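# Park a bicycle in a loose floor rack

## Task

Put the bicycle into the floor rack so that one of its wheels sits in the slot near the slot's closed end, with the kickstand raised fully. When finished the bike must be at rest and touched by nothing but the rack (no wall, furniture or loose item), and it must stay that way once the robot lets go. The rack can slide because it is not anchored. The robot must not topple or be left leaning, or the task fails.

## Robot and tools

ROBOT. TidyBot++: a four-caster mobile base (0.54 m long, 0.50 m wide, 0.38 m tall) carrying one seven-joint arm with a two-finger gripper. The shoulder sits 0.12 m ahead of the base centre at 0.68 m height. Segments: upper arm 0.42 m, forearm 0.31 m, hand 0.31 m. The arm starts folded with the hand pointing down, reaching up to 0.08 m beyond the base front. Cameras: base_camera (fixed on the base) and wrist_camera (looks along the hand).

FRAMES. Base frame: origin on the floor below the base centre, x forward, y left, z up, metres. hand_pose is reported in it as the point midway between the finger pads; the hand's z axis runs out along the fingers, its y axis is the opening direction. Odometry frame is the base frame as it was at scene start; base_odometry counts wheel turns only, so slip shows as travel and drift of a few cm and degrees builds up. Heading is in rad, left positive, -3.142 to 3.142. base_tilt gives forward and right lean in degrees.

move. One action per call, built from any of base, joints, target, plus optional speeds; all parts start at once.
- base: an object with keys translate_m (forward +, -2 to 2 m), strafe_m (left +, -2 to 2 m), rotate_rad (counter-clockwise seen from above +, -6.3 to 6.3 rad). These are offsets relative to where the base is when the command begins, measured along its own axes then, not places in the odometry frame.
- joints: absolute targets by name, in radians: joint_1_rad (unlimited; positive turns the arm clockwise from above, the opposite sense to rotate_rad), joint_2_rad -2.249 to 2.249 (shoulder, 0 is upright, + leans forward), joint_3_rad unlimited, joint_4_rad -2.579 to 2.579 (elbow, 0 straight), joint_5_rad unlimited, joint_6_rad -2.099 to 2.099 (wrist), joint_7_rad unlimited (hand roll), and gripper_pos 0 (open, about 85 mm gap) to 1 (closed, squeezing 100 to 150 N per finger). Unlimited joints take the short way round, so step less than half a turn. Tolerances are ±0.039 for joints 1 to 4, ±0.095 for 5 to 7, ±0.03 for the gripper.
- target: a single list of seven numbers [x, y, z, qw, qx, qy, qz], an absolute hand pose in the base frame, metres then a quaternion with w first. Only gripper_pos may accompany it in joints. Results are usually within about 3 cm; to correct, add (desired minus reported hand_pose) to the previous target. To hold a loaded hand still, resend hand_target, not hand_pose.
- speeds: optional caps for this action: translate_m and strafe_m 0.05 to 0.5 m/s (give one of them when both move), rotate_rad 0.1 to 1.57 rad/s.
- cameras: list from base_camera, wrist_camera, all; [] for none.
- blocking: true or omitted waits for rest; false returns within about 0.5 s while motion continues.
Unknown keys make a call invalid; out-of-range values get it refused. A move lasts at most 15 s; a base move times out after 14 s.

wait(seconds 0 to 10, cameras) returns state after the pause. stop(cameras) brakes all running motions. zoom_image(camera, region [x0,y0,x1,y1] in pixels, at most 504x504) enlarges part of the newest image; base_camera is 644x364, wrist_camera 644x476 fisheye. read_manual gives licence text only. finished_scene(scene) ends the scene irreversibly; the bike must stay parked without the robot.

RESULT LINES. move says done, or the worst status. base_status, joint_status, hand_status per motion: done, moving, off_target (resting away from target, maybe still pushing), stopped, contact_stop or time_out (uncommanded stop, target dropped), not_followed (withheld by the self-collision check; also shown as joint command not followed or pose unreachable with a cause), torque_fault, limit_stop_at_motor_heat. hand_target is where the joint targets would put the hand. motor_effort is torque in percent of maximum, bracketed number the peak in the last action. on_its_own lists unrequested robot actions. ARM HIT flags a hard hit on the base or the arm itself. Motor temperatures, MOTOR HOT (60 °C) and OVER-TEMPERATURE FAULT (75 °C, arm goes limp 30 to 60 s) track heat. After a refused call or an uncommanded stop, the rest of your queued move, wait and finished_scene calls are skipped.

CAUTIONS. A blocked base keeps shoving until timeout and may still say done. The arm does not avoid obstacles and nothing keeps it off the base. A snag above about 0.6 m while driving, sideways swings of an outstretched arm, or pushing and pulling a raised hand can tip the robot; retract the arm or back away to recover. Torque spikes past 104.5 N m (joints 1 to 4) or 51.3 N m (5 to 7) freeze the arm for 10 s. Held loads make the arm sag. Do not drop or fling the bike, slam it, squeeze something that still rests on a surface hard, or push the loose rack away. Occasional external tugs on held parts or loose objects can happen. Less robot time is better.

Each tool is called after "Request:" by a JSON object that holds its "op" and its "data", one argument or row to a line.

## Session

Request:
{"op": "move", "data": {

}}

Scene clock: 0.00 s.
Motor temperatures (°C): [39 38 33 36 41 41 46]
base_odometry: x=+0.000 y=+0.000 heading=+0.000
base_tilt: forward=+0.0 right=+0.0
base_status: not commanded
joint_positions: joint_1_rad=+0.017 joint_2_rad=-0.314 joint_3_rad=+3.099 joint_4_rad=-2.517 joint_5_rad=-0.022 joint_6_rad=-0.833 joint_7_rad=+1.527 gripper_pos=+0.000
joint_status: not commanded
motor_effort: joint_1_rad=-1 joint_2_rad=-1 joint_3_rad=+2 joint_4_rad=+13 joint_5_rad=+0 joint_6_rad=+1 joint_7_rad=+0
hand_pose: x=+0.2749 y=+0.0088 z=+0.5864 quat_wxyz=(-0.004, +0.998, -0.017, +0.053) (m; base frame)
hand_target: x=+0.2746 y=+0.0088 z=+0.5863 quat_wxyz=(-0.004, +0.998, -0.017, +0.053) (m; base frame)
hand_status: not commanded
pictures: base_camera, wrist_camera

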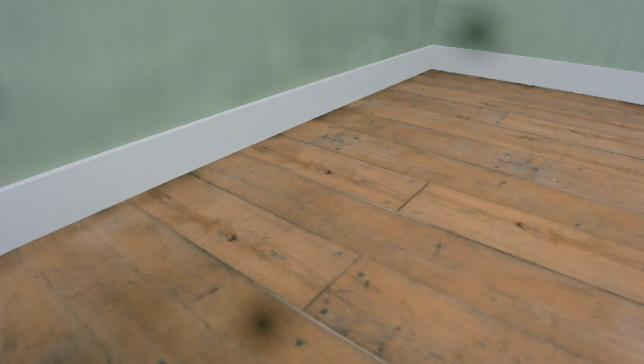

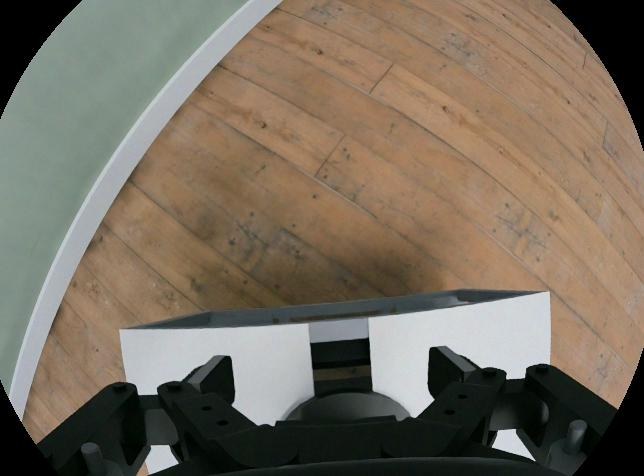

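Request:
{"op": "move", "data": {
  "base": {"rotate_rad": -1.2},
  "joints": {"joint_1_rad": 0, "joint_2_rad": 0.0, "joint_3_rad": 3.14, "joint_4_rad": -1.9, "joint_5_rad": 0, "joint_6_rad": 0.4, "joint_7_rad": 1.57}
}}

Request:
{"op": "move", "data": {
  "base": {"rotate_rad": -1.2}
}}

Request:
{"op": "move", "data": {
  "base": {"rotate_rad": -1.2}
}}

Scene clock: 5.50 s.
Motor temperatures (°C): [39 38 33 36 41 41 46]
move: done
base_odometry: x=+0.000 y=+0.000 heading=-1.200
base_tilt: forward=-0.1 right=+0.0
base_status: done
joint_positions: joint_1_rad=+0.005 joint_2_rad=-0.016 joint_3_rad=+3.132 joint_4_rad=-1.920 joint_5_rad=-0.022 joint_6_rad=+0.320 joint_7_rad=+1.527 gripper_pos=+0.000
joint_status: all done
motor_effort: joint_1_rad=+0(3) joint_2_rad=-19(20) joint_3_rad=+2(5) joint_4_rad=+19(20) joint_5_rad=+0(2) joint_6_rad=+10(10) joint_7_rad=+0(1)
hand_pose: x=+0.7206 y=+0.0021 z=+0.9955 quat_wxyz=(-0.022, +0.711, -0.024, +0.702) (m; base frame)
hand_target: x=+0.7270 y=+0.0023 z=+1.0230 quat_wxyz=(-0.001, +0.682, +0.000, +0.732) (m; base frame)
hand_status: not commanded
pictures: base_camera, wrist_camera

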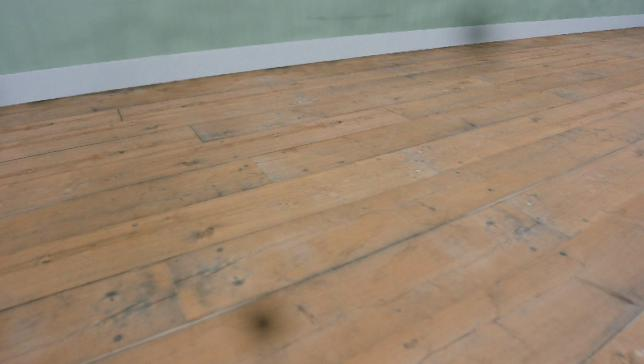

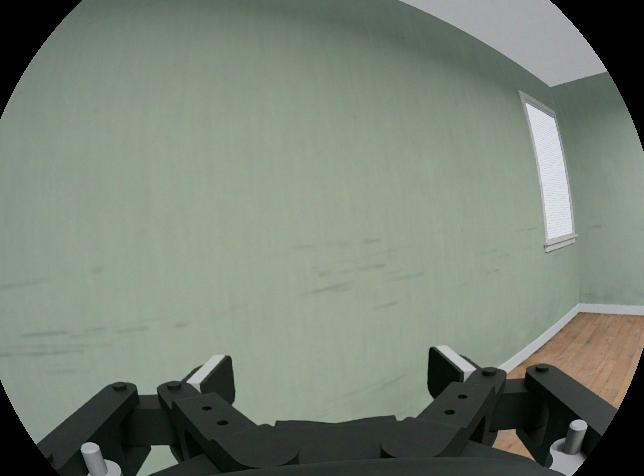

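Scene clock: 7.70 s.
Motor temperatures (°C): [39 38 33 36 41 41 46]
move: done
base_odometry: x=+0.000 y=+0.000 heading=-2.399
base_tilt: forward=+0.0 right=+0.0
base_status: done
joint_positions: joint_1_rad=+0.005 joint_2_rad=-0.005 joint_3_rad=+3.141 joint_4_rad=-1.920 joint_5_rad=-0.022 joint_6_rad=+0.322 joint_7_rad=+1.527 gripper_pos=+0.000
joint_status: not commanded
motor_effort: joint_1_rad=+0(4) joint_2_rad=-19(21) joint_3_rad=+1(4) joint_4_rad=+20(20) joint_5_rad=+0(1) joint_6_rad=+10(10) joint_7_rad=+0(0)
hand_pose: x=+0.7240 y=-0.0038 z=+0.9901 quat_wxyz=(-0.018, +0.714, -0.027, +0.699) (m; base frame)
hand_target: x=+0.7270 y=+0.0023 z=+1.0230 quat_wxyz=(-0.001, +0.682, +0.000, +0.732) (m; base frame)
hand_status: not commanded
pictures: base_camera, wrist_camera

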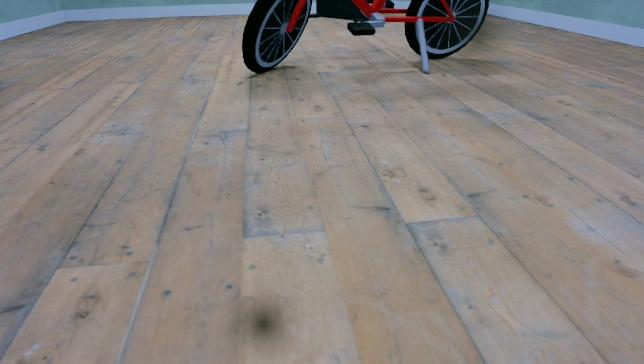

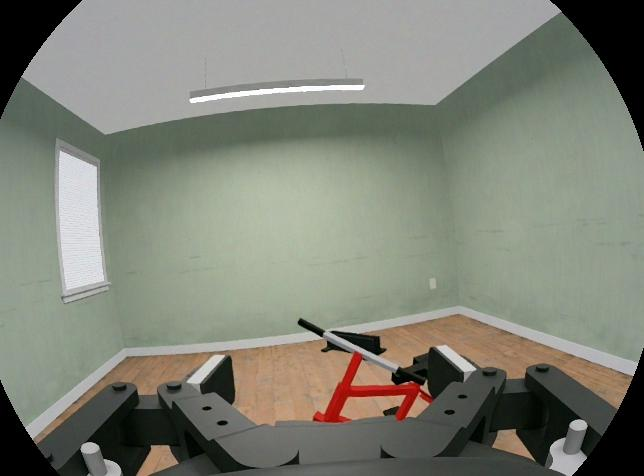

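Scene clock: 9.90 s.
Motor temperatures (°C): [39 38 33 36 41 41 46]
move: done
base_odometry: x=+0.000 y=+0.000 heading=+2.684
base_tilt: forward=-0.1 right=+0.0
base_status: done
joint_positions: joint_1_rad=+0.005 joint_2_rad=-0.005 joint_3_rad=+3.145 joint_4_rad=-1.920 joint_5_rad=-0.022 joint_6_rad=+0.323 joint_7_rad=+1.527 gripper_pos=+0.000
joint_status: not commanded
motor_effort: joint_1_rad=-1(4) joint_2_rad=-19(21) joint_3_rad=+2(4) joint_4_rad=+19(20) joint_5_rad=+0(1) joint_6_rad=+9(10) joint_7_rad=+0(0)
hand_pose: x=+0.7243 y=-0.0058 z=+0.9897 quat_wxyz=(-0.017, +0.714, -0.028, +0.699) (m; base frame)
hand_target: x=+0.7270 y=+0.0023 z=+1.0230 quat_wxyz=(-0.001, +0.682, +0.000, +0.732) (m; base frame)
hand_status: not commanded
pictures: base_camera, wrist_camera

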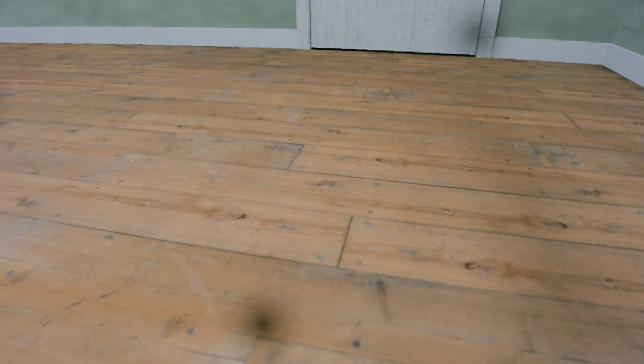

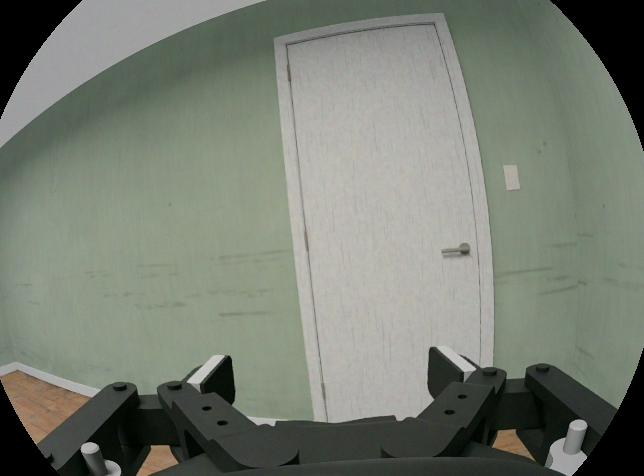

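Request:
{"op": "move", "data": {
  "base": {"rotate_rad": 1.2}
}}

Request:
{"op": "zoom_image", "data": {
  "camera": "wrist_camera",
  "region": [230, 280, 480, 430]
}}

Request:
{"op": "zoom_image", "data": {
  "camera": "base_camera",
  "region": [200, 0, 520, 120]
}}

Scene clock: 15.67 s.
Motor temperatures (°C): [39 38 33 36 41 41 46]
move: done
base_odometry: x=+0.000 y=+0.000 heading=-2.399
base_tilt: forward=+0.0 right=+0.0
base_status: done
joint_positions: joint_1_rad=-0.005 joint_2_rad=-0.004 joint_3_rad=+3.136 joint_4_rad=-1.919 joint_5_rad=-0.022 joint_6_rad=+0.323 joint_7_rad=+1.527 gripper_pos=+0.000
joint_status: not commanded
motor_effort: joint_1_rad=-1(4) joint_2_rad=-20(21) joint_3_rad=+1(4) joint_4_rad=+19(20) joint_5_rad=+0(1) joint_6_rad=+10(11) joint_7_rad=+0(0)
hand_pose: x=+0.7242 y=+0.0053 z=+0.9899 quat_wxyz=(-0.024, +0.714, -0.022, +0.699) (m; base frame)
hand_target: x=+0.7270 y=+0.0023 z=+1.0230 quat_wxyz=(-0.001, +0.682, +0.000, +0.732) (m; base frame)
hand_status: not commanded
pictures: base_camera, wrist_camera

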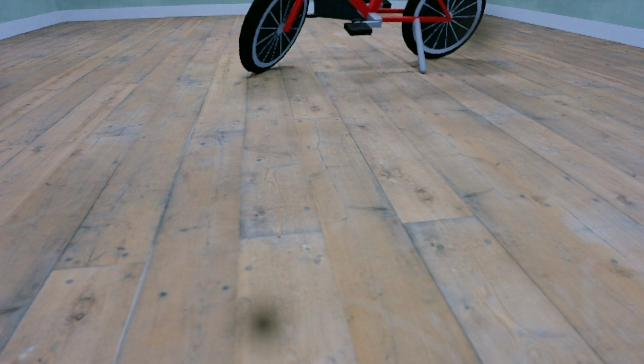

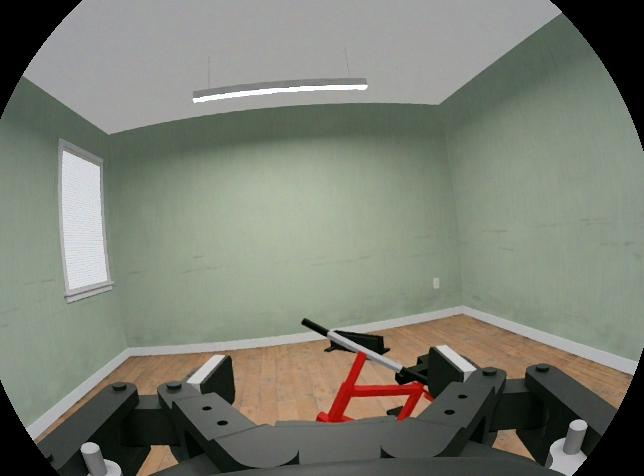

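Scaled by 2.016.

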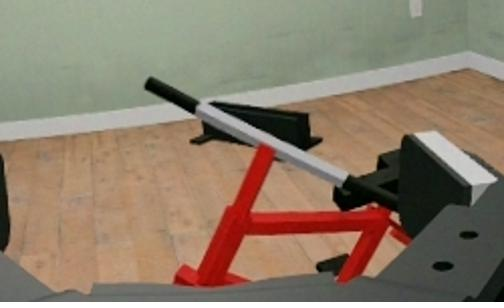

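Scaled by 1.575.

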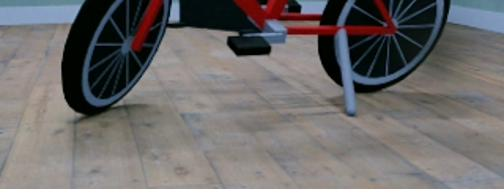

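Request:
{"op": "move", "data": {

}}

Scene clock: 38.07 s.
Motor temperatures (°C): [39 38 33 36 41 41 46]
base_odometry: x=+0.000 y=+0.000 heading=-2.399
base_tilt: forward=-0.1 right=+0.1
base_status: done
joint_positions: joint_1_rad=-0.005 joint_2_rad=-0.004 joint_3_rad=+3.136 joint_4_rad=-1.919 joint_5_rad=-0.022 joint_6_rad=+0.323 joint_7_rad=+1.527 gripper_pos=+0.000
joint_status: not commanded
motor_effort: joint_1_rad=-1(4) joint_2_rad=-20(21) joint_3_rad=+2(4) joint_4_rad=+20(20) joint_5_rad=+0(1) joint_6_rad=+9(11) joint_7_rad=+0(0)
hand_pose: x=+0.7242 y=+0.0053 z=+0.9899 quat_wxyz=(-0.024, +0.714, -0.022, +0.699) (m; base frame)
hand_target: x=+0.7270 y=+0.0023 z=+1.0230 quat_wxyz=(-0.001, +0.682, +0.000, +0.732) (m; base frame)
hand_status: not commanded
pictures: base_camera, wrist_camera

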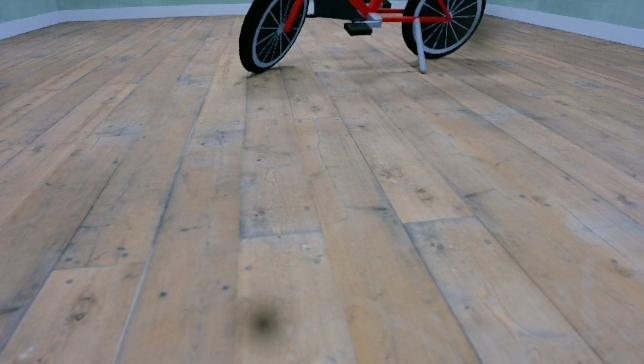

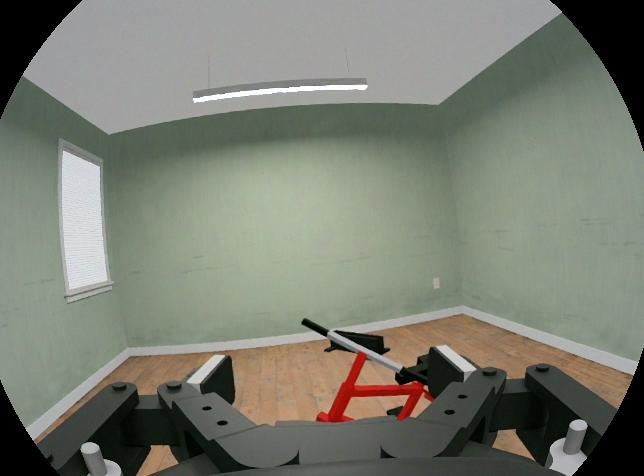

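Request:
{"op": "zoom_image", "data": {
  "camera": "wrist_camera",
  "region": [250, 290, 500, 430]
}}

Request:
{"op": "zoom_image", "data": {
  "camera": "base_camera",
  "region": [200, 0, 500, 100]
}}

Scaled by 2.016.

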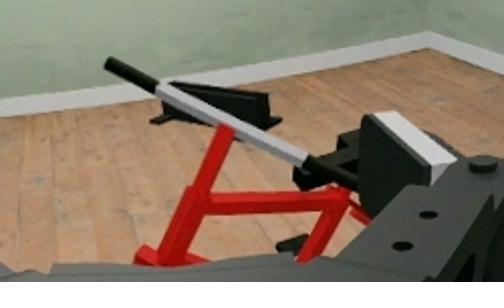

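Scaled by 1.680.

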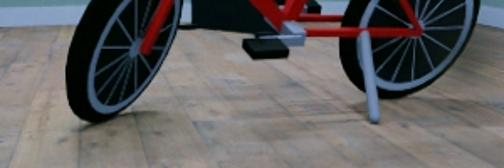

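Request:
{"op": "move", "data": {
  "base": {"translate_m": 1.5, "strafe_m": 1.2, "rotate_rad": -0.3},
  "joints": {"joint_1_rad":0,"joint_2_rad":-0.3,"joint_3_rad":3.14,"joint_4_rad":-2.2,"joint_5_rad":0,"joint_6_rad":-0.3,"joint_7_rad":1.57}
}}

Scene clock: 75.37 s.
Motor temperatures (°C): [39 38 33 36 41 41 46]
move: done
base_odometry: x=-0.295 y=-1.898 heading=-2.700
base_tilt: forward=-0.1 right=+0.0
base_status: done
joint_positions: joint_1_rad=+0.004 joint_2_rad=-0.287 joint_3_rad=+3.142 joint_4_rad=-2.177 joint_5_rad=-0.022 joint_6_rad=-0.231 joint_7_rad=+1.527 gripper_pos=+0.000
joint_status: all done
motor_effort: joint_1_rad=+0(5) joint_2_rad=-8(20) joint_3_rad=+2(4) joint_4_rad=+18(21) joint_5_rad=+0(1) joint_6_rad=+8(10) joint_7_rad=+0(1)
hand_pose: x=+0.5636 y=+0.0011 z=+0.8240 quat_wxyz=(-0.017, +0.872, -0.029, +0.488) (m; base frame)
hand_target: x=+0.5438 y=+0.0021 z=+0.7990 quat_wxyz=(+0.000, +0.891, +0.000, +0.454) (m; base frame)
hand_status: not commanded
pictures: base_camera, wrist_camera

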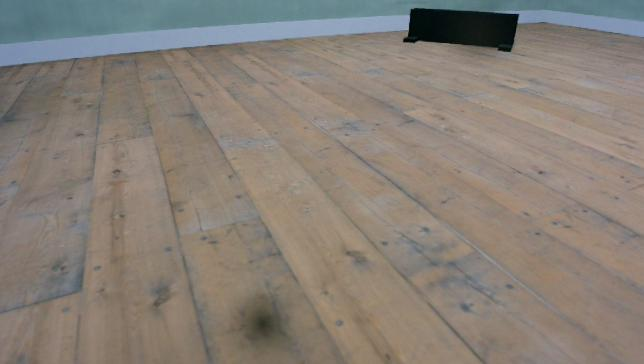

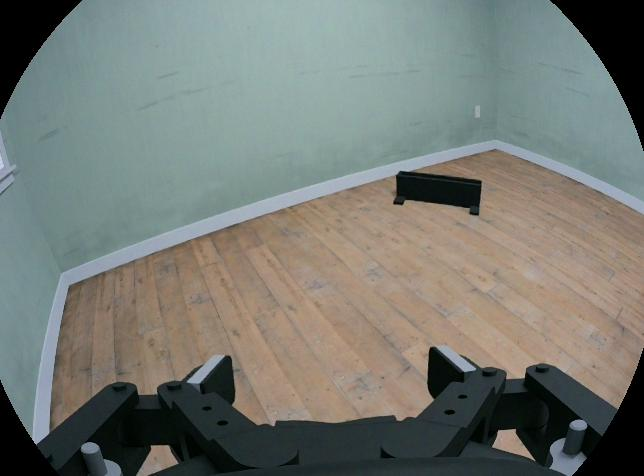

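Request:
{"op": "zoom_image", "data": {
  "camera": "wrist_camera",
  "region": [370, 150, 510, 230]
}}

Request:
{"op": "zoom_image", "data": {
  "camera": "base_camera",
  "region": [380, 0, 540, 70]
}}

Scaled by 3.600.

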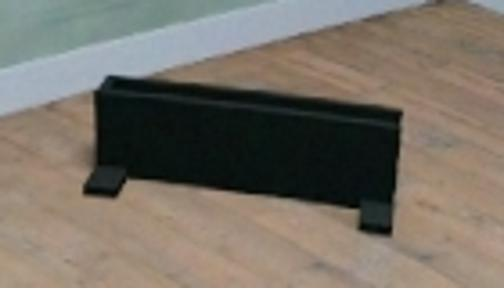

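Scaled by 3.150.

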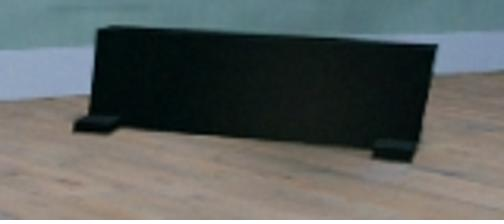

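Request:
{"op": "move", "data": {
  "base": {"translate_m": 1.45, "strafe_m": -0.39, "rotate_rad": -0.44},
  "joints": {"joint_1_rad":0,"joint_2_rad":0.0,"joint_3_rad":3.14,"joint_4_rad":-2.0,"joint_5_rad":0,"joint_6_rad":-0.9,"joint_7_rad":1.57}
}}

Scene clock: 98.77 s.
Motor temperatures (°C): [39 37 33 36 41 41 46]
move: done
base_odometry: x=-1.772 y=-2.166 heading=-3.140
base_tilt: forward=+0.0 right=+0.0
base_status: done
joint_positions: joint_1_rad=+0.004 joint_2_rad=-0.004 joint_3_rad=+3.142 joint_4_rad=-2.020 joint_5_rad=-0.022 joint_6_rad=-0.830 joint_7_rad=+1.527 gripper_pos=+0.000
joint_status: all done
motor_effort: joint_1_rad=+0(2) joint_2_rad=-15(17) joint_3_rad=+2(4) joint_4_rad=+15(20) joint_5_rad=+0(2) joint_6_rad=+3(9) joint_7_rad=+0(1)
hand_pose: x=+0.4920 y=+0.0047 z=+0.6698 quat_wxyz=(-0.012, +0.989, -0.030, +0.148) (m; base frame)
hand_target: x=+0.4793 y=+0.0019 z=+0.6695 quat_wxyz=(+0.000, +0.993, +0.000, +0.120) (m; base frame)
hand_status: not commanded
pictures: base_camera, wrist_camera

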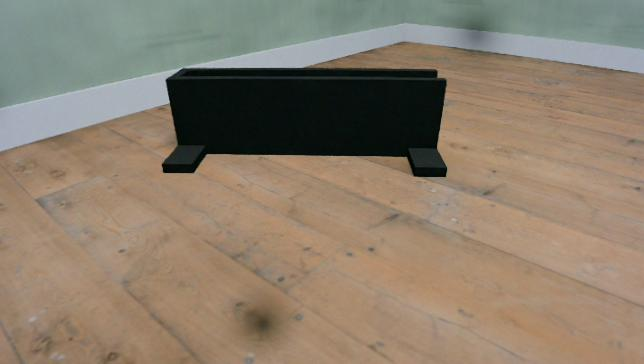

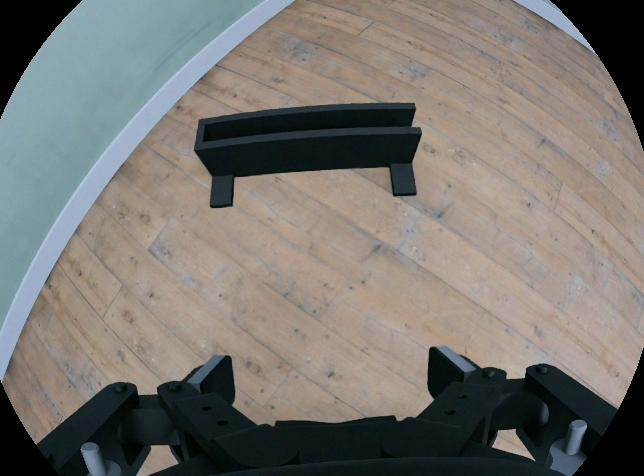

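Request:
{"op": "move", "data": {
  "base": {"translate_m": 0.28, "strafe_m": 0.02},
  "target": [0.64, 0.0, 0.27, 0, 0.7071, -0.7071, 0]
}}

Scene clock: 123.40 s.
Motor temperatures (°C): [39 37 33 36 41 41 46]
move: off_target
base_odometry: x=-2.052 y=-2.186 heading=-3.140
base_tilt: forward=+0.0 right=+0.0
base_status: done
joint_positions: joint_1_rad=-0.170 joint_2_rad=+1.139 joint_3_rad=+3.429 joint_4_rad=-1.584 joint_5_rad=-0.506 joint_6_rad=-0.603 joint_7_rad=+0.536 gripper_pos=+0.000
joint_status: not commanded
motor_effort: joint_1_rad=-1(1) joint_2_rad=-38(40) joint_3_rad=+5(5) joint_4_rad=+5(16) joint_5_rad=+0(1) joint_6_rad=-1(4) joint_7_rad=+0(0)
hand_pose: x=+0.6003 y=+0.0031 z=+0.2695 quat_wxyz=(+0.029, +0.749, -0.660, -0.044) (m; base frame)
hand_target: x=+0.6400 y=+0.0000 z=+0.2700 quat_wxyz=(+0.000, +0.707, -0.707, +0.000) (m; base frame)
hand_status: off_target (0.040 m and 9.4 deg from the pose sent, 0.426 m and 87.9 deg at the start)
pictures: base_camera, wrist_camera

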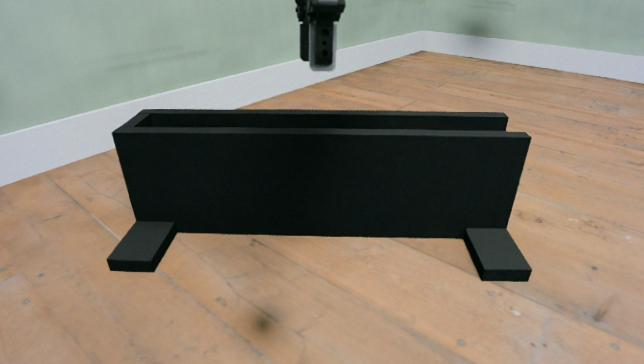

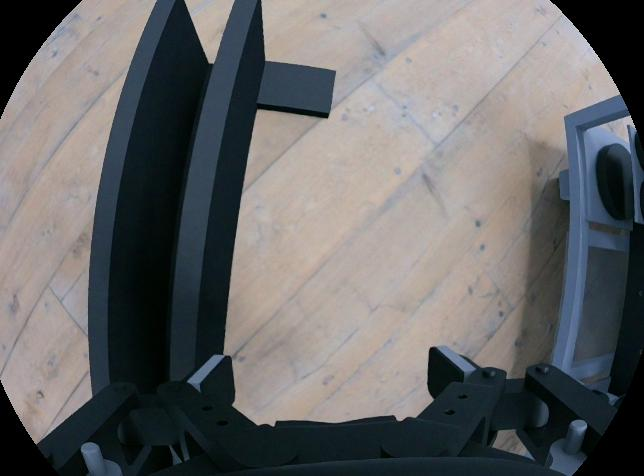

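Request:
{"op": "zoom_image", "data": {
  "camera": "wrist_camera",
  "region": [80, 100, 340, 400]
}}

Scaled by 1.680.

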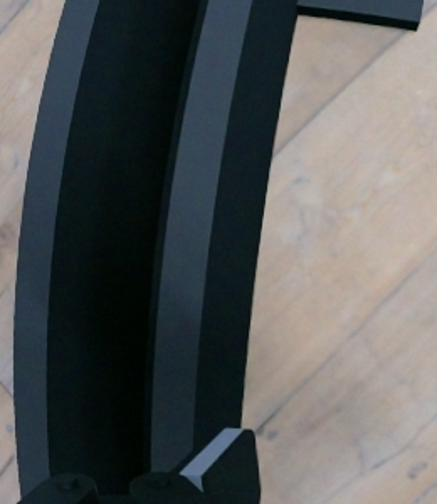

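Request:
{"op": "move", "data": {
  "target": [0.725, 0.0, 0.24, -0.0354, 0.7062, -0.7062, 0.0354],
  "joints": {"gripper_pos": 0.4},
  "cameras": ["wrist_camera"]
}}

Scene clock: 139.43 s.
Motor temperatures (°C): [39 38 33 36 41 41 46]
move: off_target
base_odometry: x=-2.052 y=-2.186 heading=-3.140
base_tilt: forward=-0.1 right=+0.0
base_status: not commanded
joint_positions: joint_1_rad=-0.163 joint_2_rad=+1.262 joint_3_rad=+3.429 joint_4_rad=-1.328 joint_5_rad=-0.507 joint_6_rad=-0.603 joint_7_rad=+0.469 gripper_pos=+0.400
joint_status: all done
motor_effort: joint_1_rad=-1(2) joint_2_rad=-42(43) joint_3_rad=+5(6) joint_4_rad=+7(8) joint_5_rad=+0(1) joint_6_rad=+1(1) joint_7_rad=+0(0)
hand_pose: x=+0.6950 y=+0.0092 z=+0.2394 quat_wxyz=(-0.010, +0.748, -0.663, +0.005) (m; base frame)
hand_target: x=+0.7250 y=+0.0000 z=+0.2400 quat_wxyz=(-0.035, +0.706, -0.706, +0.035) (m; base frame)
hand_status: off_target (0.031 m and 8.2 deg from the pose sent, 0.128 m and 13.8 deg at the start)
pictures: wrist_camera

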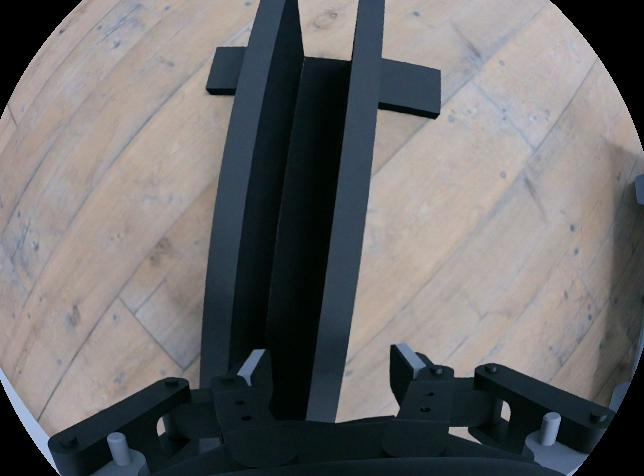

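Request:
{"op": "move", "data": {
  "target": [0.727, -0.004, 0.125, -0.0375, 0.662, -0.748, 0.033],
  "cameras": ["wrist_camera"]
}}

Scene clock: 146.30 s.
Motor temperatures (°C): [39 38 33 36 41 41 46]
move: off_target
base_odometry: x=-2.052 y=-2.186 heading=-3.140
base_tilt: forward=-0.1 right=+0.0
base_status: not commanded
joint_positions: joint_1_rad=-0.137 joint_2_rad=+1.527 joint_3_rad=+3.429 joint_4_rad=-1.141 joint_5_rad=-0.543 joint_6_rad=-0.552 joint_7_rad=+0.370 gripper_pos=+0.400
joint_status: not commanded
motor_effort: joint_1_rad=-1(1) joint_2_rad=-43(46) joint_3_rad=+5(6) joint_4_rad=+5(8) joint_5_rad=+0(1) joint_6_rad=+0(1) joint_7_rad=+0(0)
hand_pose: x=+0.6854 y=-0.0069 z=+0.1170 quat_wxyz=(+0.008, +0.713, -0.701, +0.002) (m; base frame)
hand_target: x=+0.7270 y=-0.0040 z=+0.1250 quat_wxyz=(-0.038, +0.662, -0.748, +0.033) (m; base frame)
hand_status: off_target (0.042 m and 10.2 deg from the pose sent, 0.120 m and 14.6 deg at the start)
pictures: wrist_camera

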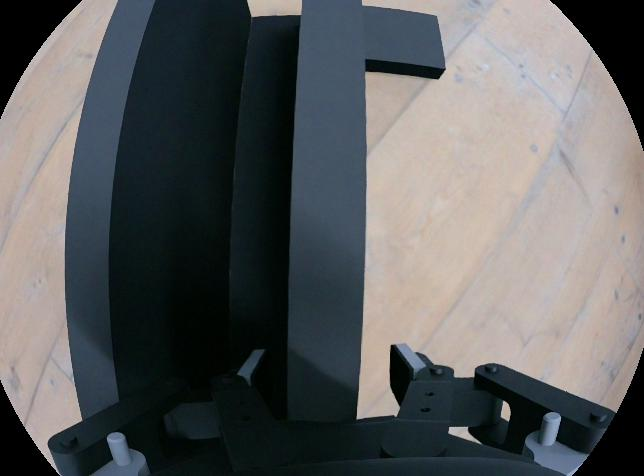

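Request:
{"op": "move", "data": {
  "joints": {"gripper_pos": 0.92},
  "cameras": []
}}

Request:
{"op": "move", "data": {
  "base": {"translate_m": -1.45, "strafe_m": -0.09},
  "speeds": {"translate_m": 0.3}
}}

Scene clock: 154.10 s.
Motor temperatures (°C): [39 38 33 36 41 41 46]
move: off_target
base_odometry: x=-2.052 y=-2.186 heading=-3.140
base_tilt: forward=+0.0 right=+0.0
base_status: not commanded
joint_positions: joint_1_rad=-0.135 joint_2_rad=+1.527 joint_3_rad=+3.429 joint_4_rad=-1.136 joint_5_rad=-0.549 joint_6_rad=-0.541 joint_7_rad=+0.364 gripper_pos=+0.800
joint_status: gripper_pos off_target (ended at +0.800, target +0.920)
motor_effort: joint_1_rad=+0(2) joint_2_rad=-43(46) joint_3_rad=+6(6) joint_4_rad=+6(8) joint_5_rad=+0(3) joint_6_rad=+1(2) joint_7_rad=-1(3)
hand_pose: x=+0.6918 y=-0.0075 z=+0.1179 quat_wxyz=(+0.002, +0.709, -0.705, +0.007) (m; base frame)
hand_target: x=+0.7270 y=-0.0040 z=+0.1250 quat_wxyz=(-0.038, +0.662, -0.748, +0.033) (m; base frame)
hand_status: not commanded
pictures: none
No camera images: "cameras" was empty.

Scene clock: 159.93 s.
Motor temperatures (°C): [39 38 33 36 41 41 46]
move: done
base_odometry: x=-0.602 y=-2.094 heading=-3.140
base_tilt: forward=-0.1 right=+0.1
base_status: done
joint_positions: joint_1_rad=-0.131 joint_2_rad=+1.529 joint_3_rad=+3.428 joint_4_rad=-1.127 joint_5_rad=-0.550 joint_6_rad=-0.538 joint_7_rad=+0.364 gripper_pos=+0.800
joint_status: not commanded
motor_effort: joint_1_rad=-1(5) joint_2_rad=-44(47) joint_3_rad=+4(7) joint_4_rad=+8(10) joint_5_rad=-1(1) joint_6_rad=+4(4) joint_7_rad=+0(1)
hand_pose: x=+0.6967 y=-0.0086 z=+0.1180 quat_wxyz=(-0.001, +0.708, -0.706, +0.011) (m; base frame)
hand_target: x=+0.7270 y=-0.0040 z=+0.1250 quat_wxyz=(-0.038, +0.662, -0.748, +0.033) (m; base frame)
hand_status: not commanded
pictures: base_camera, wrist_camera

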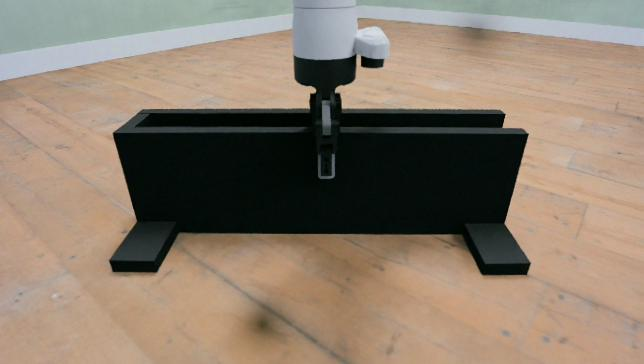

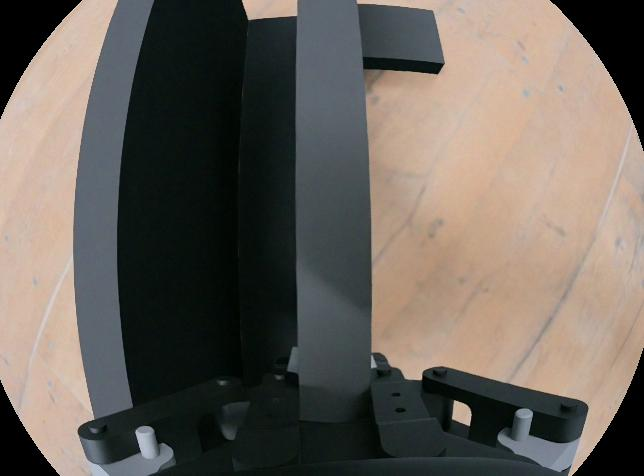

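Request:
{"op": "move", "data": {
  "base": {"translate_m": -0.583, "strafe_m": -1.196, "rotate_rad": 1.10},
  "speeds": {"translate_m": 0.3, "rotate_rad": 0.35}
}}

Scene clock: 176.67 s.
Motor temperatures (°C): [39 38 33 36 41 41 46]
move: done
base_odometry: x=-0.022 y=-0.897 heading=-2.039
base_tilt: forward=+0.0 right=+0.0
base_status: done
joint_positions: joint_1_rad=-0.131 joint_2_rad=+1.529 joint_3_rad=+3.425 joint_4_rad=-1.127 joint_5_rad=-0.551 joint_6_rad=-0.537 joint_7_rad=+0.360 gripper_pos=+0.800
joint_status: not commanded
motor_effort: joint_1_rad=+0(5) joint_2_rad=-44(46) joint_3_rad=+4(7) joint_4_rad=+8(9) joint_5_rad=-2(2) joint_6_rad=+5(5) joint_7_rad=+0(1)
hand_pose: x=+0.6974 y=-0.0071 z=+0.1182 quat_wxyz=(-0.003, +0.706, -0.708, +0.010) (m; base frame)
hand_target: x=+0.7270 y=-0.0040 z=+0.1250 quat_wxyz=(-0.038, +0.662, -0.748, +0.033) (m; base frame)
hand_status: not commanded
pictures: base_camera, wrist_camera

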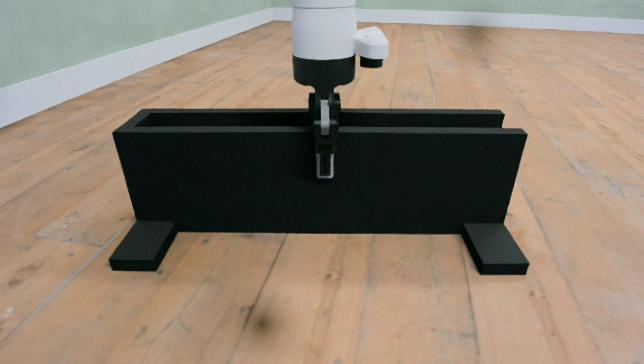

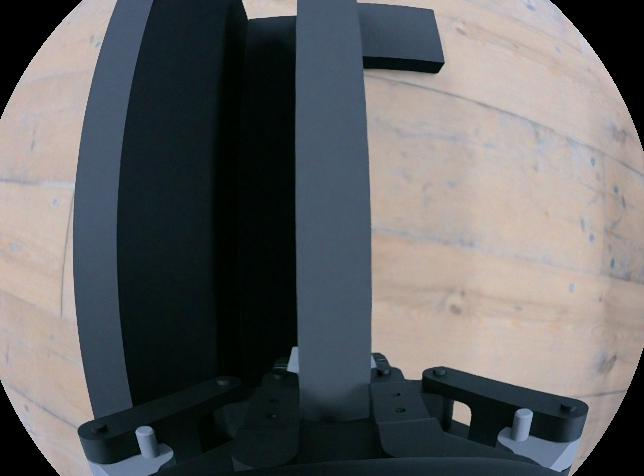

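Request:
{"op": "move", "data": {
  "joints": {"gripper_pos": 0.4},
  "cameras": []
}}

Request:
{"op": "move", "data": {
  "target": [0.72, 0.0, 0.30, -0.0375, 0.662, -0.748, 0.033],
  "cameras": []
}}

Request:
{"op": "move", "data": {
  "target": [0.58, 0.0, 0.86, 0, 1.0, 0, 0],
  "joints": {"gripper_pos": 0.2}
}}

Scene clock: 185.00 s.
Motor temperatures (°C): [39 39 33 36 41 41 46]
move: done
base_odometry: x=-0.022 y=-0.897 heading=-2.039
base_tilt: forward=+0.0 right=+0.0
base_status: not commanded
joint_positions: joint_1_rad=-0.131 joint_2_rad=+1.529 joint_3_rad=+3.425 joint_4_rad=-1.127 joint_5_rad=-0.556 joint_6_rad=-0.529 joint_7_rad=+0.360 gripper_pos=+0.400
joint_status: all done
motor_effort: joint_1_rad=-1(1) joint_2_rad=-43(46) joint_3_rad=+6(6) joint_4_rad=+6(9) joint_5_rad=+0(2) joint_6_rad=+0(4) joint_7_rad=+0(0)
hand_pose: x=+0.6998 y=-0.0073 z=+0.1181 quat_wxyz=(-0.006, +0.705, -0.709, +0.013) (m; base frame)
hand_target: x=+0.7270 y=-0.0040 z=+0.1250 quat_wxyz=(-0.038, +0.662, -0.748, +0.033) (m; base frame)
hand_status: not commanded
pictures: none
No camera images: "cameras" was empty.

Scene clock: 186.73 s.
Motor temperatures (°C): [39 39 33 36 41 41 46]
move: off_target
base_odometry: x=-0.022 y=-0.897 heading=-2.039
base_tilt: forward=+0.0 right=+0.0
base_status: not commanded
joint_positions: joint_1_rad=-0.166 joint_2_rad=+1.156 joint_3_rad=+3.457 joint_4_rad=-1.348 joint_5_rad=-0.556 joint_6_rad=-0.535 joint_7_rad=+0.348 gripper_pos=+0.400
joint_status: not commanded
motor_effort: joint_1_rad=+0(1) joint_2_rad=-43(48) joint_3_rad=+5(6) joint_4_rad=+9(10) joint_5_rad=+0(1) joint_6_rad=+3(3) joint_7_rad=+0(0)
hand_pose: x=+0.7513 y=-0.0008 z=+0.3028 quat_wxyz=(-0.065, +0.685, -0.723, +0.064) (m; base frame)
hand_target: x=+0.7200 y=+0.0000 z=+0.3000 quat_wxyz=(-0.038, +0.662, -0.748, +0.033) (m; base frame)
hand_status: off_target (0.031 m and 6.1 deg from the pose sent, 0.183 m and 7.9 deg at the start)
pictures: none
No camera images: "cameras" was empty.

Scene clock: 189.20 s.
Motor temperatures (°C): [39 39 33 36 41 41 46]
move: off_target
base_odometry: x=-0.022 y=-0.897 heading=-2.039
base_tilt: forward=+0.0 right=+0.0
base_status: not commanded
joint_positions: joint_1_rad=-0.029 joint_2_rad=+0.404 joint_3_rad=+3.201 joint_4_rad=-0.863 joint_5_rad=-0.084 joint_6_rad=-1.825 joint_7_rad=+1.506 gripper_pos=+0.200
joint_status: all done
motor_effort: joint_1_rad=-1(2) joint_2_rad=-29(47) joint_3_rad=+2(6) joint_4_rad=+15(15) joint_5_rad=+0(1) joint_6_rad=+1(2) joint_7_rad=+0(0)
hand_pose: x=+0.6006 y=+0.0182 z=+0.8523 quat_wxyz=(-0.029, +0.999, -0.034, +0.024) (m; base frame)
hand_target: x=+0.5800 y=+0.0000 z=+0.8600 quat_wxyz=(+0.000, +1.000, +0.000, +0.000) (m; base frame)
hand_status: off_target (0.029 m and 5.8 deg from the pose sent, 0.583 m and 93.6 deg at the start)
pictures: base_camera, wrist_camera

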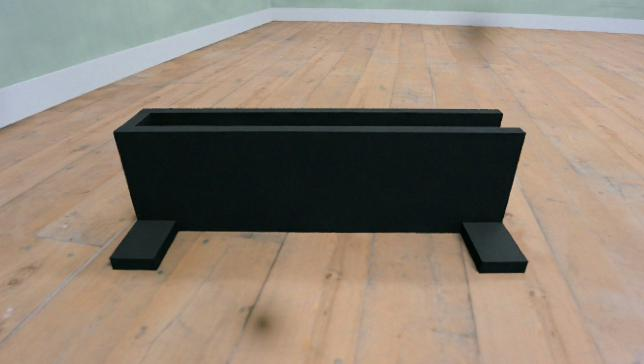

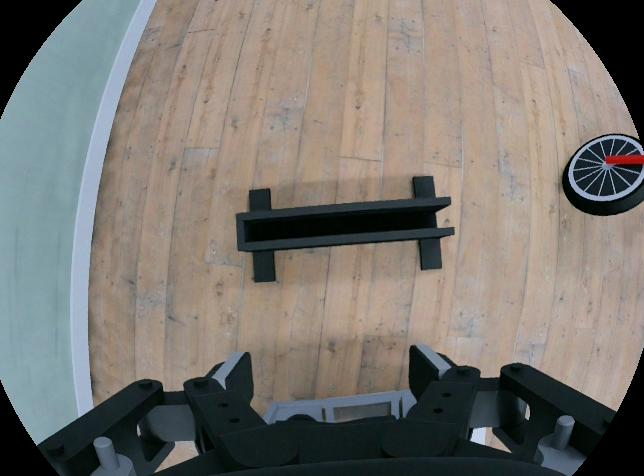

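Request:
{"op": "move", "data": {
  "base": {"translate_m": -0.08, "strafe_m": -0.76},
  "target": [0.56, -0.05, 0.90, 0, 1.0, 0, 0]
}}

Scene clock: 198.67 s.
Motor temperatures (°C): [39 39 33 36 41 41 46]
move: off_target
base_odometry: x=-0.664 y=-0.482 heading=-2.039
base_tilt: forward=-0.1 right=+0.0
base_status: done
joint_positions: joint_1_rad=+0.091 joint_2_rad=+0.404 joint_3_rad=+3.196 joint_4_rad=-0.728 joint_5_rad=-0.082 joint_6_rad=-1.965 joint_7_rad=+1.624 gripper_pos=+0.200
joint_status: not commanded
motor_effort: joint_1_rad=-1(3) joint_2_rad=-28(31) joint_3_rad=+2(3) joint_4_rad=+14(16) joint_5_rad=+0(1) joint_6_rad=+1(2) joint_7_rad=+0(0)
hand_pose: x=+0.5822 y=-0.0364 z=+0.8918 quat_wxyz=(-0.024, +0.999, -0.027, +0.025) (m; base frame)
hand_target: x=+0.5600 y=-0.0500 z=+0.9000 quat_wxyz=(+0.000, +1.000, +0.000, +0.000) (m; base frame)
hand_status: off_target (0.027 m and 5.1 deg from the pose sent, 0.093 m and 5.8 deg at the start)
pictures: base_camera, wrist_camera

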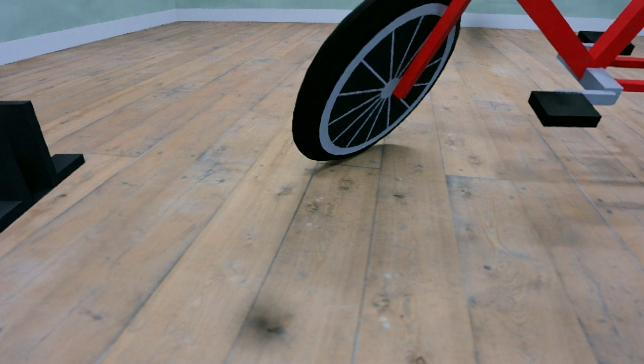

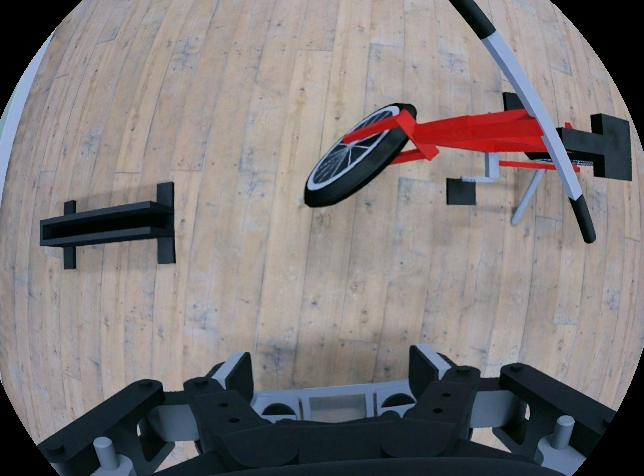

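Request:
{"op": "move", "data": {
  "base": {"translate_m": 0.10, "strafe_m": -0.27},
  "target": [0.58, -0.13, 0.87, -0.1257, 0.2647, -0.9553, -0.0349],
  "cameras": ["wrist_camera"]
}}

Scene clock: 216.03 s.
Motor temperatures (°C): [39 39 33 36 41 41 46]
move: off_target
base_odometry: x=-0.950 y=-0.449 heading=-2.040
base_tilt: forward=+0.0 right=+0.1
base_status: done
joint_positions: joint_1_rad=+0.151 joint_2_rad=+0.332 joint_3_rad=+3.545 joint_4_rad=-0.969 joint_5_rad=-0.293 joint_6_rad=-1.800 joint_7_rad=-0.479 gripper_pos=+0.200
joint_status: not commanded
motor_effort: joint_1_rad=-1(3) joint_2_rad=-27(29) joint_3_rad=+3(3) joint_4_rad=+14(15) joint_5_rad=-1(1) joint_6_rad=+0(2) joint_7_rad=+0(0)
hand_pose: x=+0.5631 y=-0.1309 z=+0.8616 quat_wxyz=(-0.077, +0.312, -0.946, -0.032) (m; base frame)
hand_target: x=+0.5800 y=-0.1300 z=+0.8700 quat_wxyz=(-0.126, +0.265, -0.955, -0.035) (m; base frame)
hand_status: off_target (0.019 m and 7.9 deg from the pose sent, 0.096 m and 145.9 deg at the start)
pictures: wrist_camera

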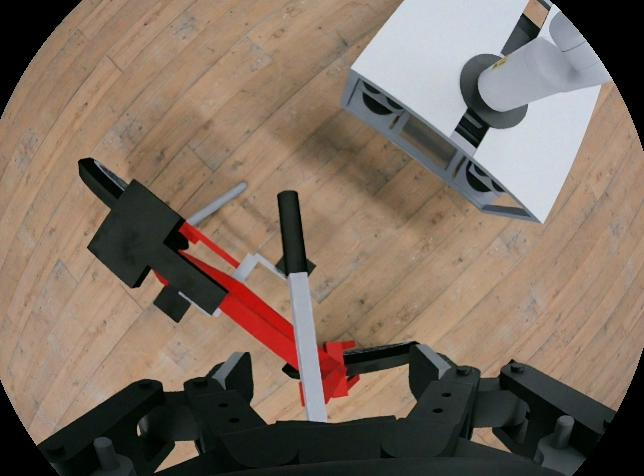

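Request:
{"op": "zoom_image", "data": {
  "camera": "wrist_camera",
  "region": [230, 180, 430, 430]
}}

Scaled by 2.016.

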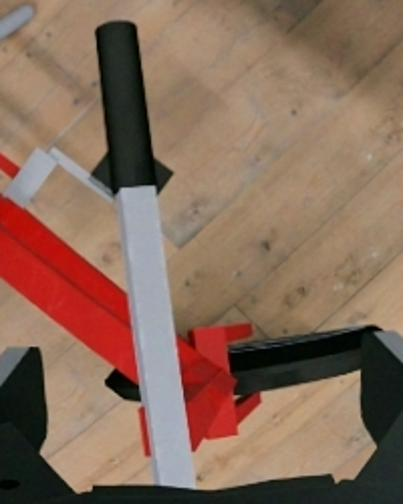

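Request:
{"op": "move", "data": {
  "target": [0.628, -0.105, 0.73, -0.1647, 0.3125, -0.9339, -0.0551],
  "joints": {"gripper_pos": 0.3},
  "cameras": ["wrist_camera"]
}}

Scene clock: 237.07 s.
Motor temperatures (°C): [39 39 33 36 41 41 46]
move: off_target
base_odometry: x=-0.950 y=-0.449 heading=-2.040
base_tilt: forward=-0.1 right=+0.1
base_status: not commanded
joint_positions: joint_1_rad=+0.125 joint_2_rad=+0.357 joint_3_rad=+3.545 joint_4_rad=-1.371 joint_5_rad=-0.405 joint_6_rad=-1.354 joint_7_rad=-0.413 gripper_pos=+0.300
joint_status: all done
motor_effort: joint_1_rad=-1(1) joint_2_rad=-28(29) joint_3_rad=+3(4) joint_4_rad=+15(16) joint_5_rad=-2(2) joint_6_rad=+1(2) joint_7_rad=+0(0)
hand_pose: x=+0.6044 y=-0.1193 z=+0.7344 quat_wxyz=(-0.126, +0.287, -0.948, -0.055) (m; base frame)
hand_target: x=+0.6280 y=-0.1050 z=+0.7300 quat_wxyz=(-0.165, +0.312, -0.934, -0.055) (m; base frame)
hand_status: off_target (0.028 m and 5.5 deg from the pose sent, 0.149 m and 10.5 deg at the start)
pictures: wrist_camera

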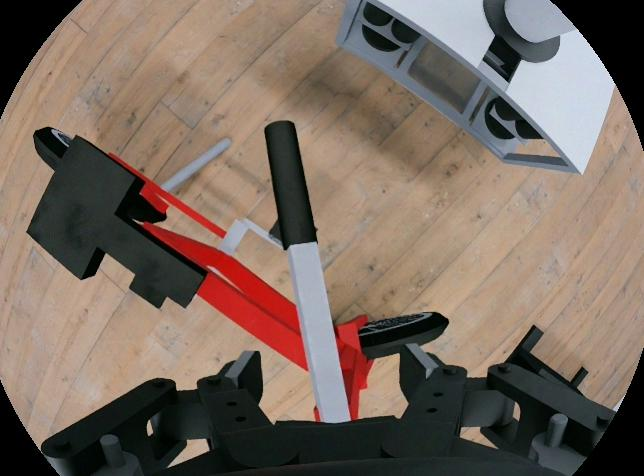

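Request:
{"op": "move", "data": {
  "target": [0.642, -0.086, 0.665, -0.1736, 0.4071, -0.8932, -0.0791],
  "cameras": ["wrist_camera"]
}}

Scene clock: 250.53 s.
Motor temperatures (°C): [39 39 33 36 41 41 46]
move: off_target
base_odometry: x=-0.950 y=-0.449 heading=-2.040
base_tilt: forward=+0.0 right=+0.1
base_status: not commanded
joint_positions: joint_1_rad=+0.149 joint_2_rad=+0.464 joint_3_rad=+3.490 joint_4_rad=-1.454 joint_5_rad=-0.493 joint_6_rad=-1.256 joint_7_rad=-0.138 gripper_pos=+0.300
joint_status: not commanded
motor_effort: joint_1_rad=-1(2) joint_2_rad=-31(34) joint_3_rad=+3(4) joint_4_rad=+14(16) joint_5_rad=-2(2) joint_6_rad=+0(2) joint_7_rad=+0(0)
hand_pose: x=+0.6201 y=-0.0927 z=+0.6620 quat_wxyz=(-0.129, +0.391, -0.907, -0.090) (m; base frame)
hand_target: x=+0.6420 y=-0.0860 z=+0.6650 quat_wxyz=(-0.174, +0.407, -0.893, -0.079) (m; base frame)
hand_status: off_target (0.023 m and 5.8 deg from the pose sent, 0.086 m and 16.3 deg at the start)
pictures: wrist_camera

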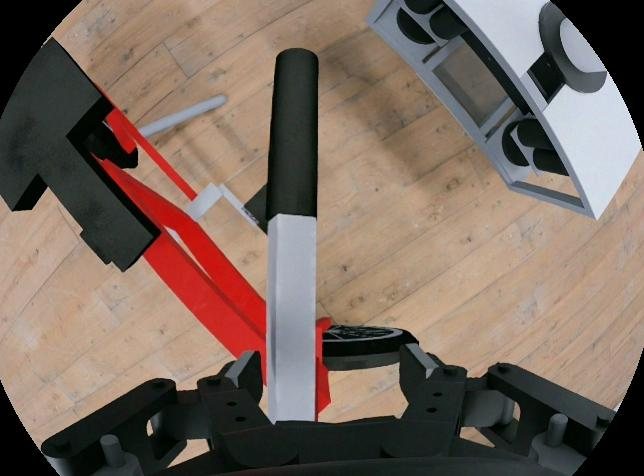

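Request:
{"op": "move", "data": {
  "target": [0.664, -0.086, 0.617, -0.1736, 0.4071, -0.8932, -0.0791],
  "cameras": ["wrist_camera"]
}}

Scene clock: 255.53 s.
Motor temperatures (°C): [39 39 33 36 41 41 46]
move: off_target
base_odometry: x=-0.950 y=-0.449 heading=-2.040
base_tilt: forward=-0.1 right=+0.1
base_status: not commanded
joint_positions: joint_1_rad=+0.150 joint_2_rad=+0.549 joint_3_rad=+3.477 joint_4_rad=-1.465 joint_5_rad=-0.540 joint_6_rad=-1.163 joint_7_rad=-0.091 gripper_pos=+0.300
joint_status: not commanded
motor_effort: joint_1_rad=-1(2) joint_2_rad=-33(36) joint_3_rad=+3(4) joint_4_rad=+13(15) joint_5_rad=-2(3) joint_6_rad=+1(1) joint_7_rad=+0(0)
hand_pose: x=+0.6443 y=-0.0919 z=+0.6177 quat_wxyz=(-0.134, +0.395, -0.905, -0.089) (m; base frame)
hand_target: x=+0.6640 y=-0.0860 z=+0.6170 quat_wxyz=(-0.174, +0.407, -0.893, -0.079) (m; base frame)
hand_status: off_target (0.021 m and 5.1 deg from the pose sent, 0.063 m and 5.8 deg at the start)
pictures: wrist_camera

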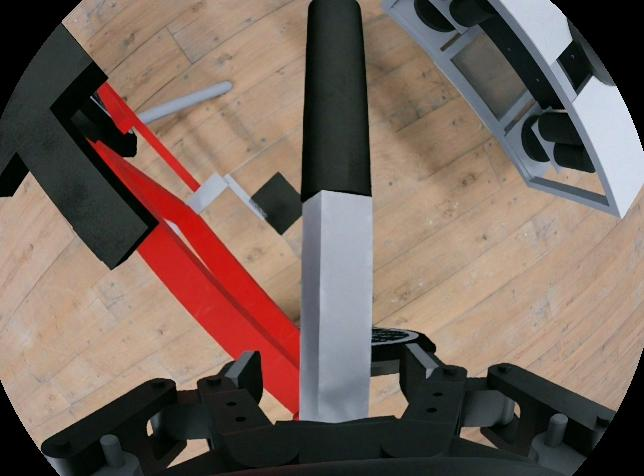

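Request:
{"op": "move", "data": {
  "joints": {"gripper_pos": 0.92},
  "cameras": ["wrist_camera"]
}}

Scene clock: 261.17 s.
Motor temperatures (°C): [39 39 33 36 41 41 46]
move: off_target
base_odometry: x=-0.950 y=-0.449 heading=-2.040
base_tilt: forward=-0.1 right=+0.0
base_status: not commanded
joint_positions: joint_1_rad=+0.152 joint_2_rad=+0.549 joint_3_rad=+3.477 joint_4_rad=-1.465 joint_5_rad=-0.542 joint_6_rad=-1.155 joint_7_rad=-0.090 gripper_pos=+0.770
joint_status: gripper_pos off_target (ended at +0.770, target +0.920)
motor_effort: joint_1_rad=-1(3) joint_2_rad=-31(33) joint_3_rad=+2(4) joint_4_rad=+14(14) joint_5_rad=-2(3) joint_6_rad=+0(4) joint_7_rad=+0(1)
hand_pose: x=+0.6464 y=-0.0939 z=+0.6177 quat_wxyz=(-0.137, +0.393, -0.905, -0.085) (m; base frame)
hand_target: x=+0.6640 y=-0.0860 z=+0.6170 quat_wxyz=(-0.174, +0.407, -0.893, -0.079) (m; base frame)
hand_status: not commanded
pictures: wrist_camera

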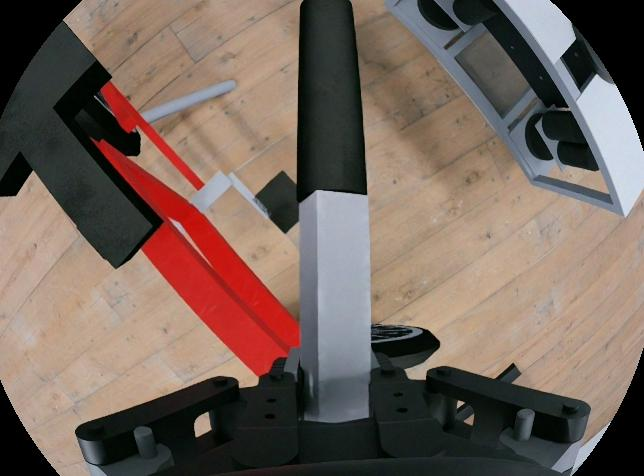

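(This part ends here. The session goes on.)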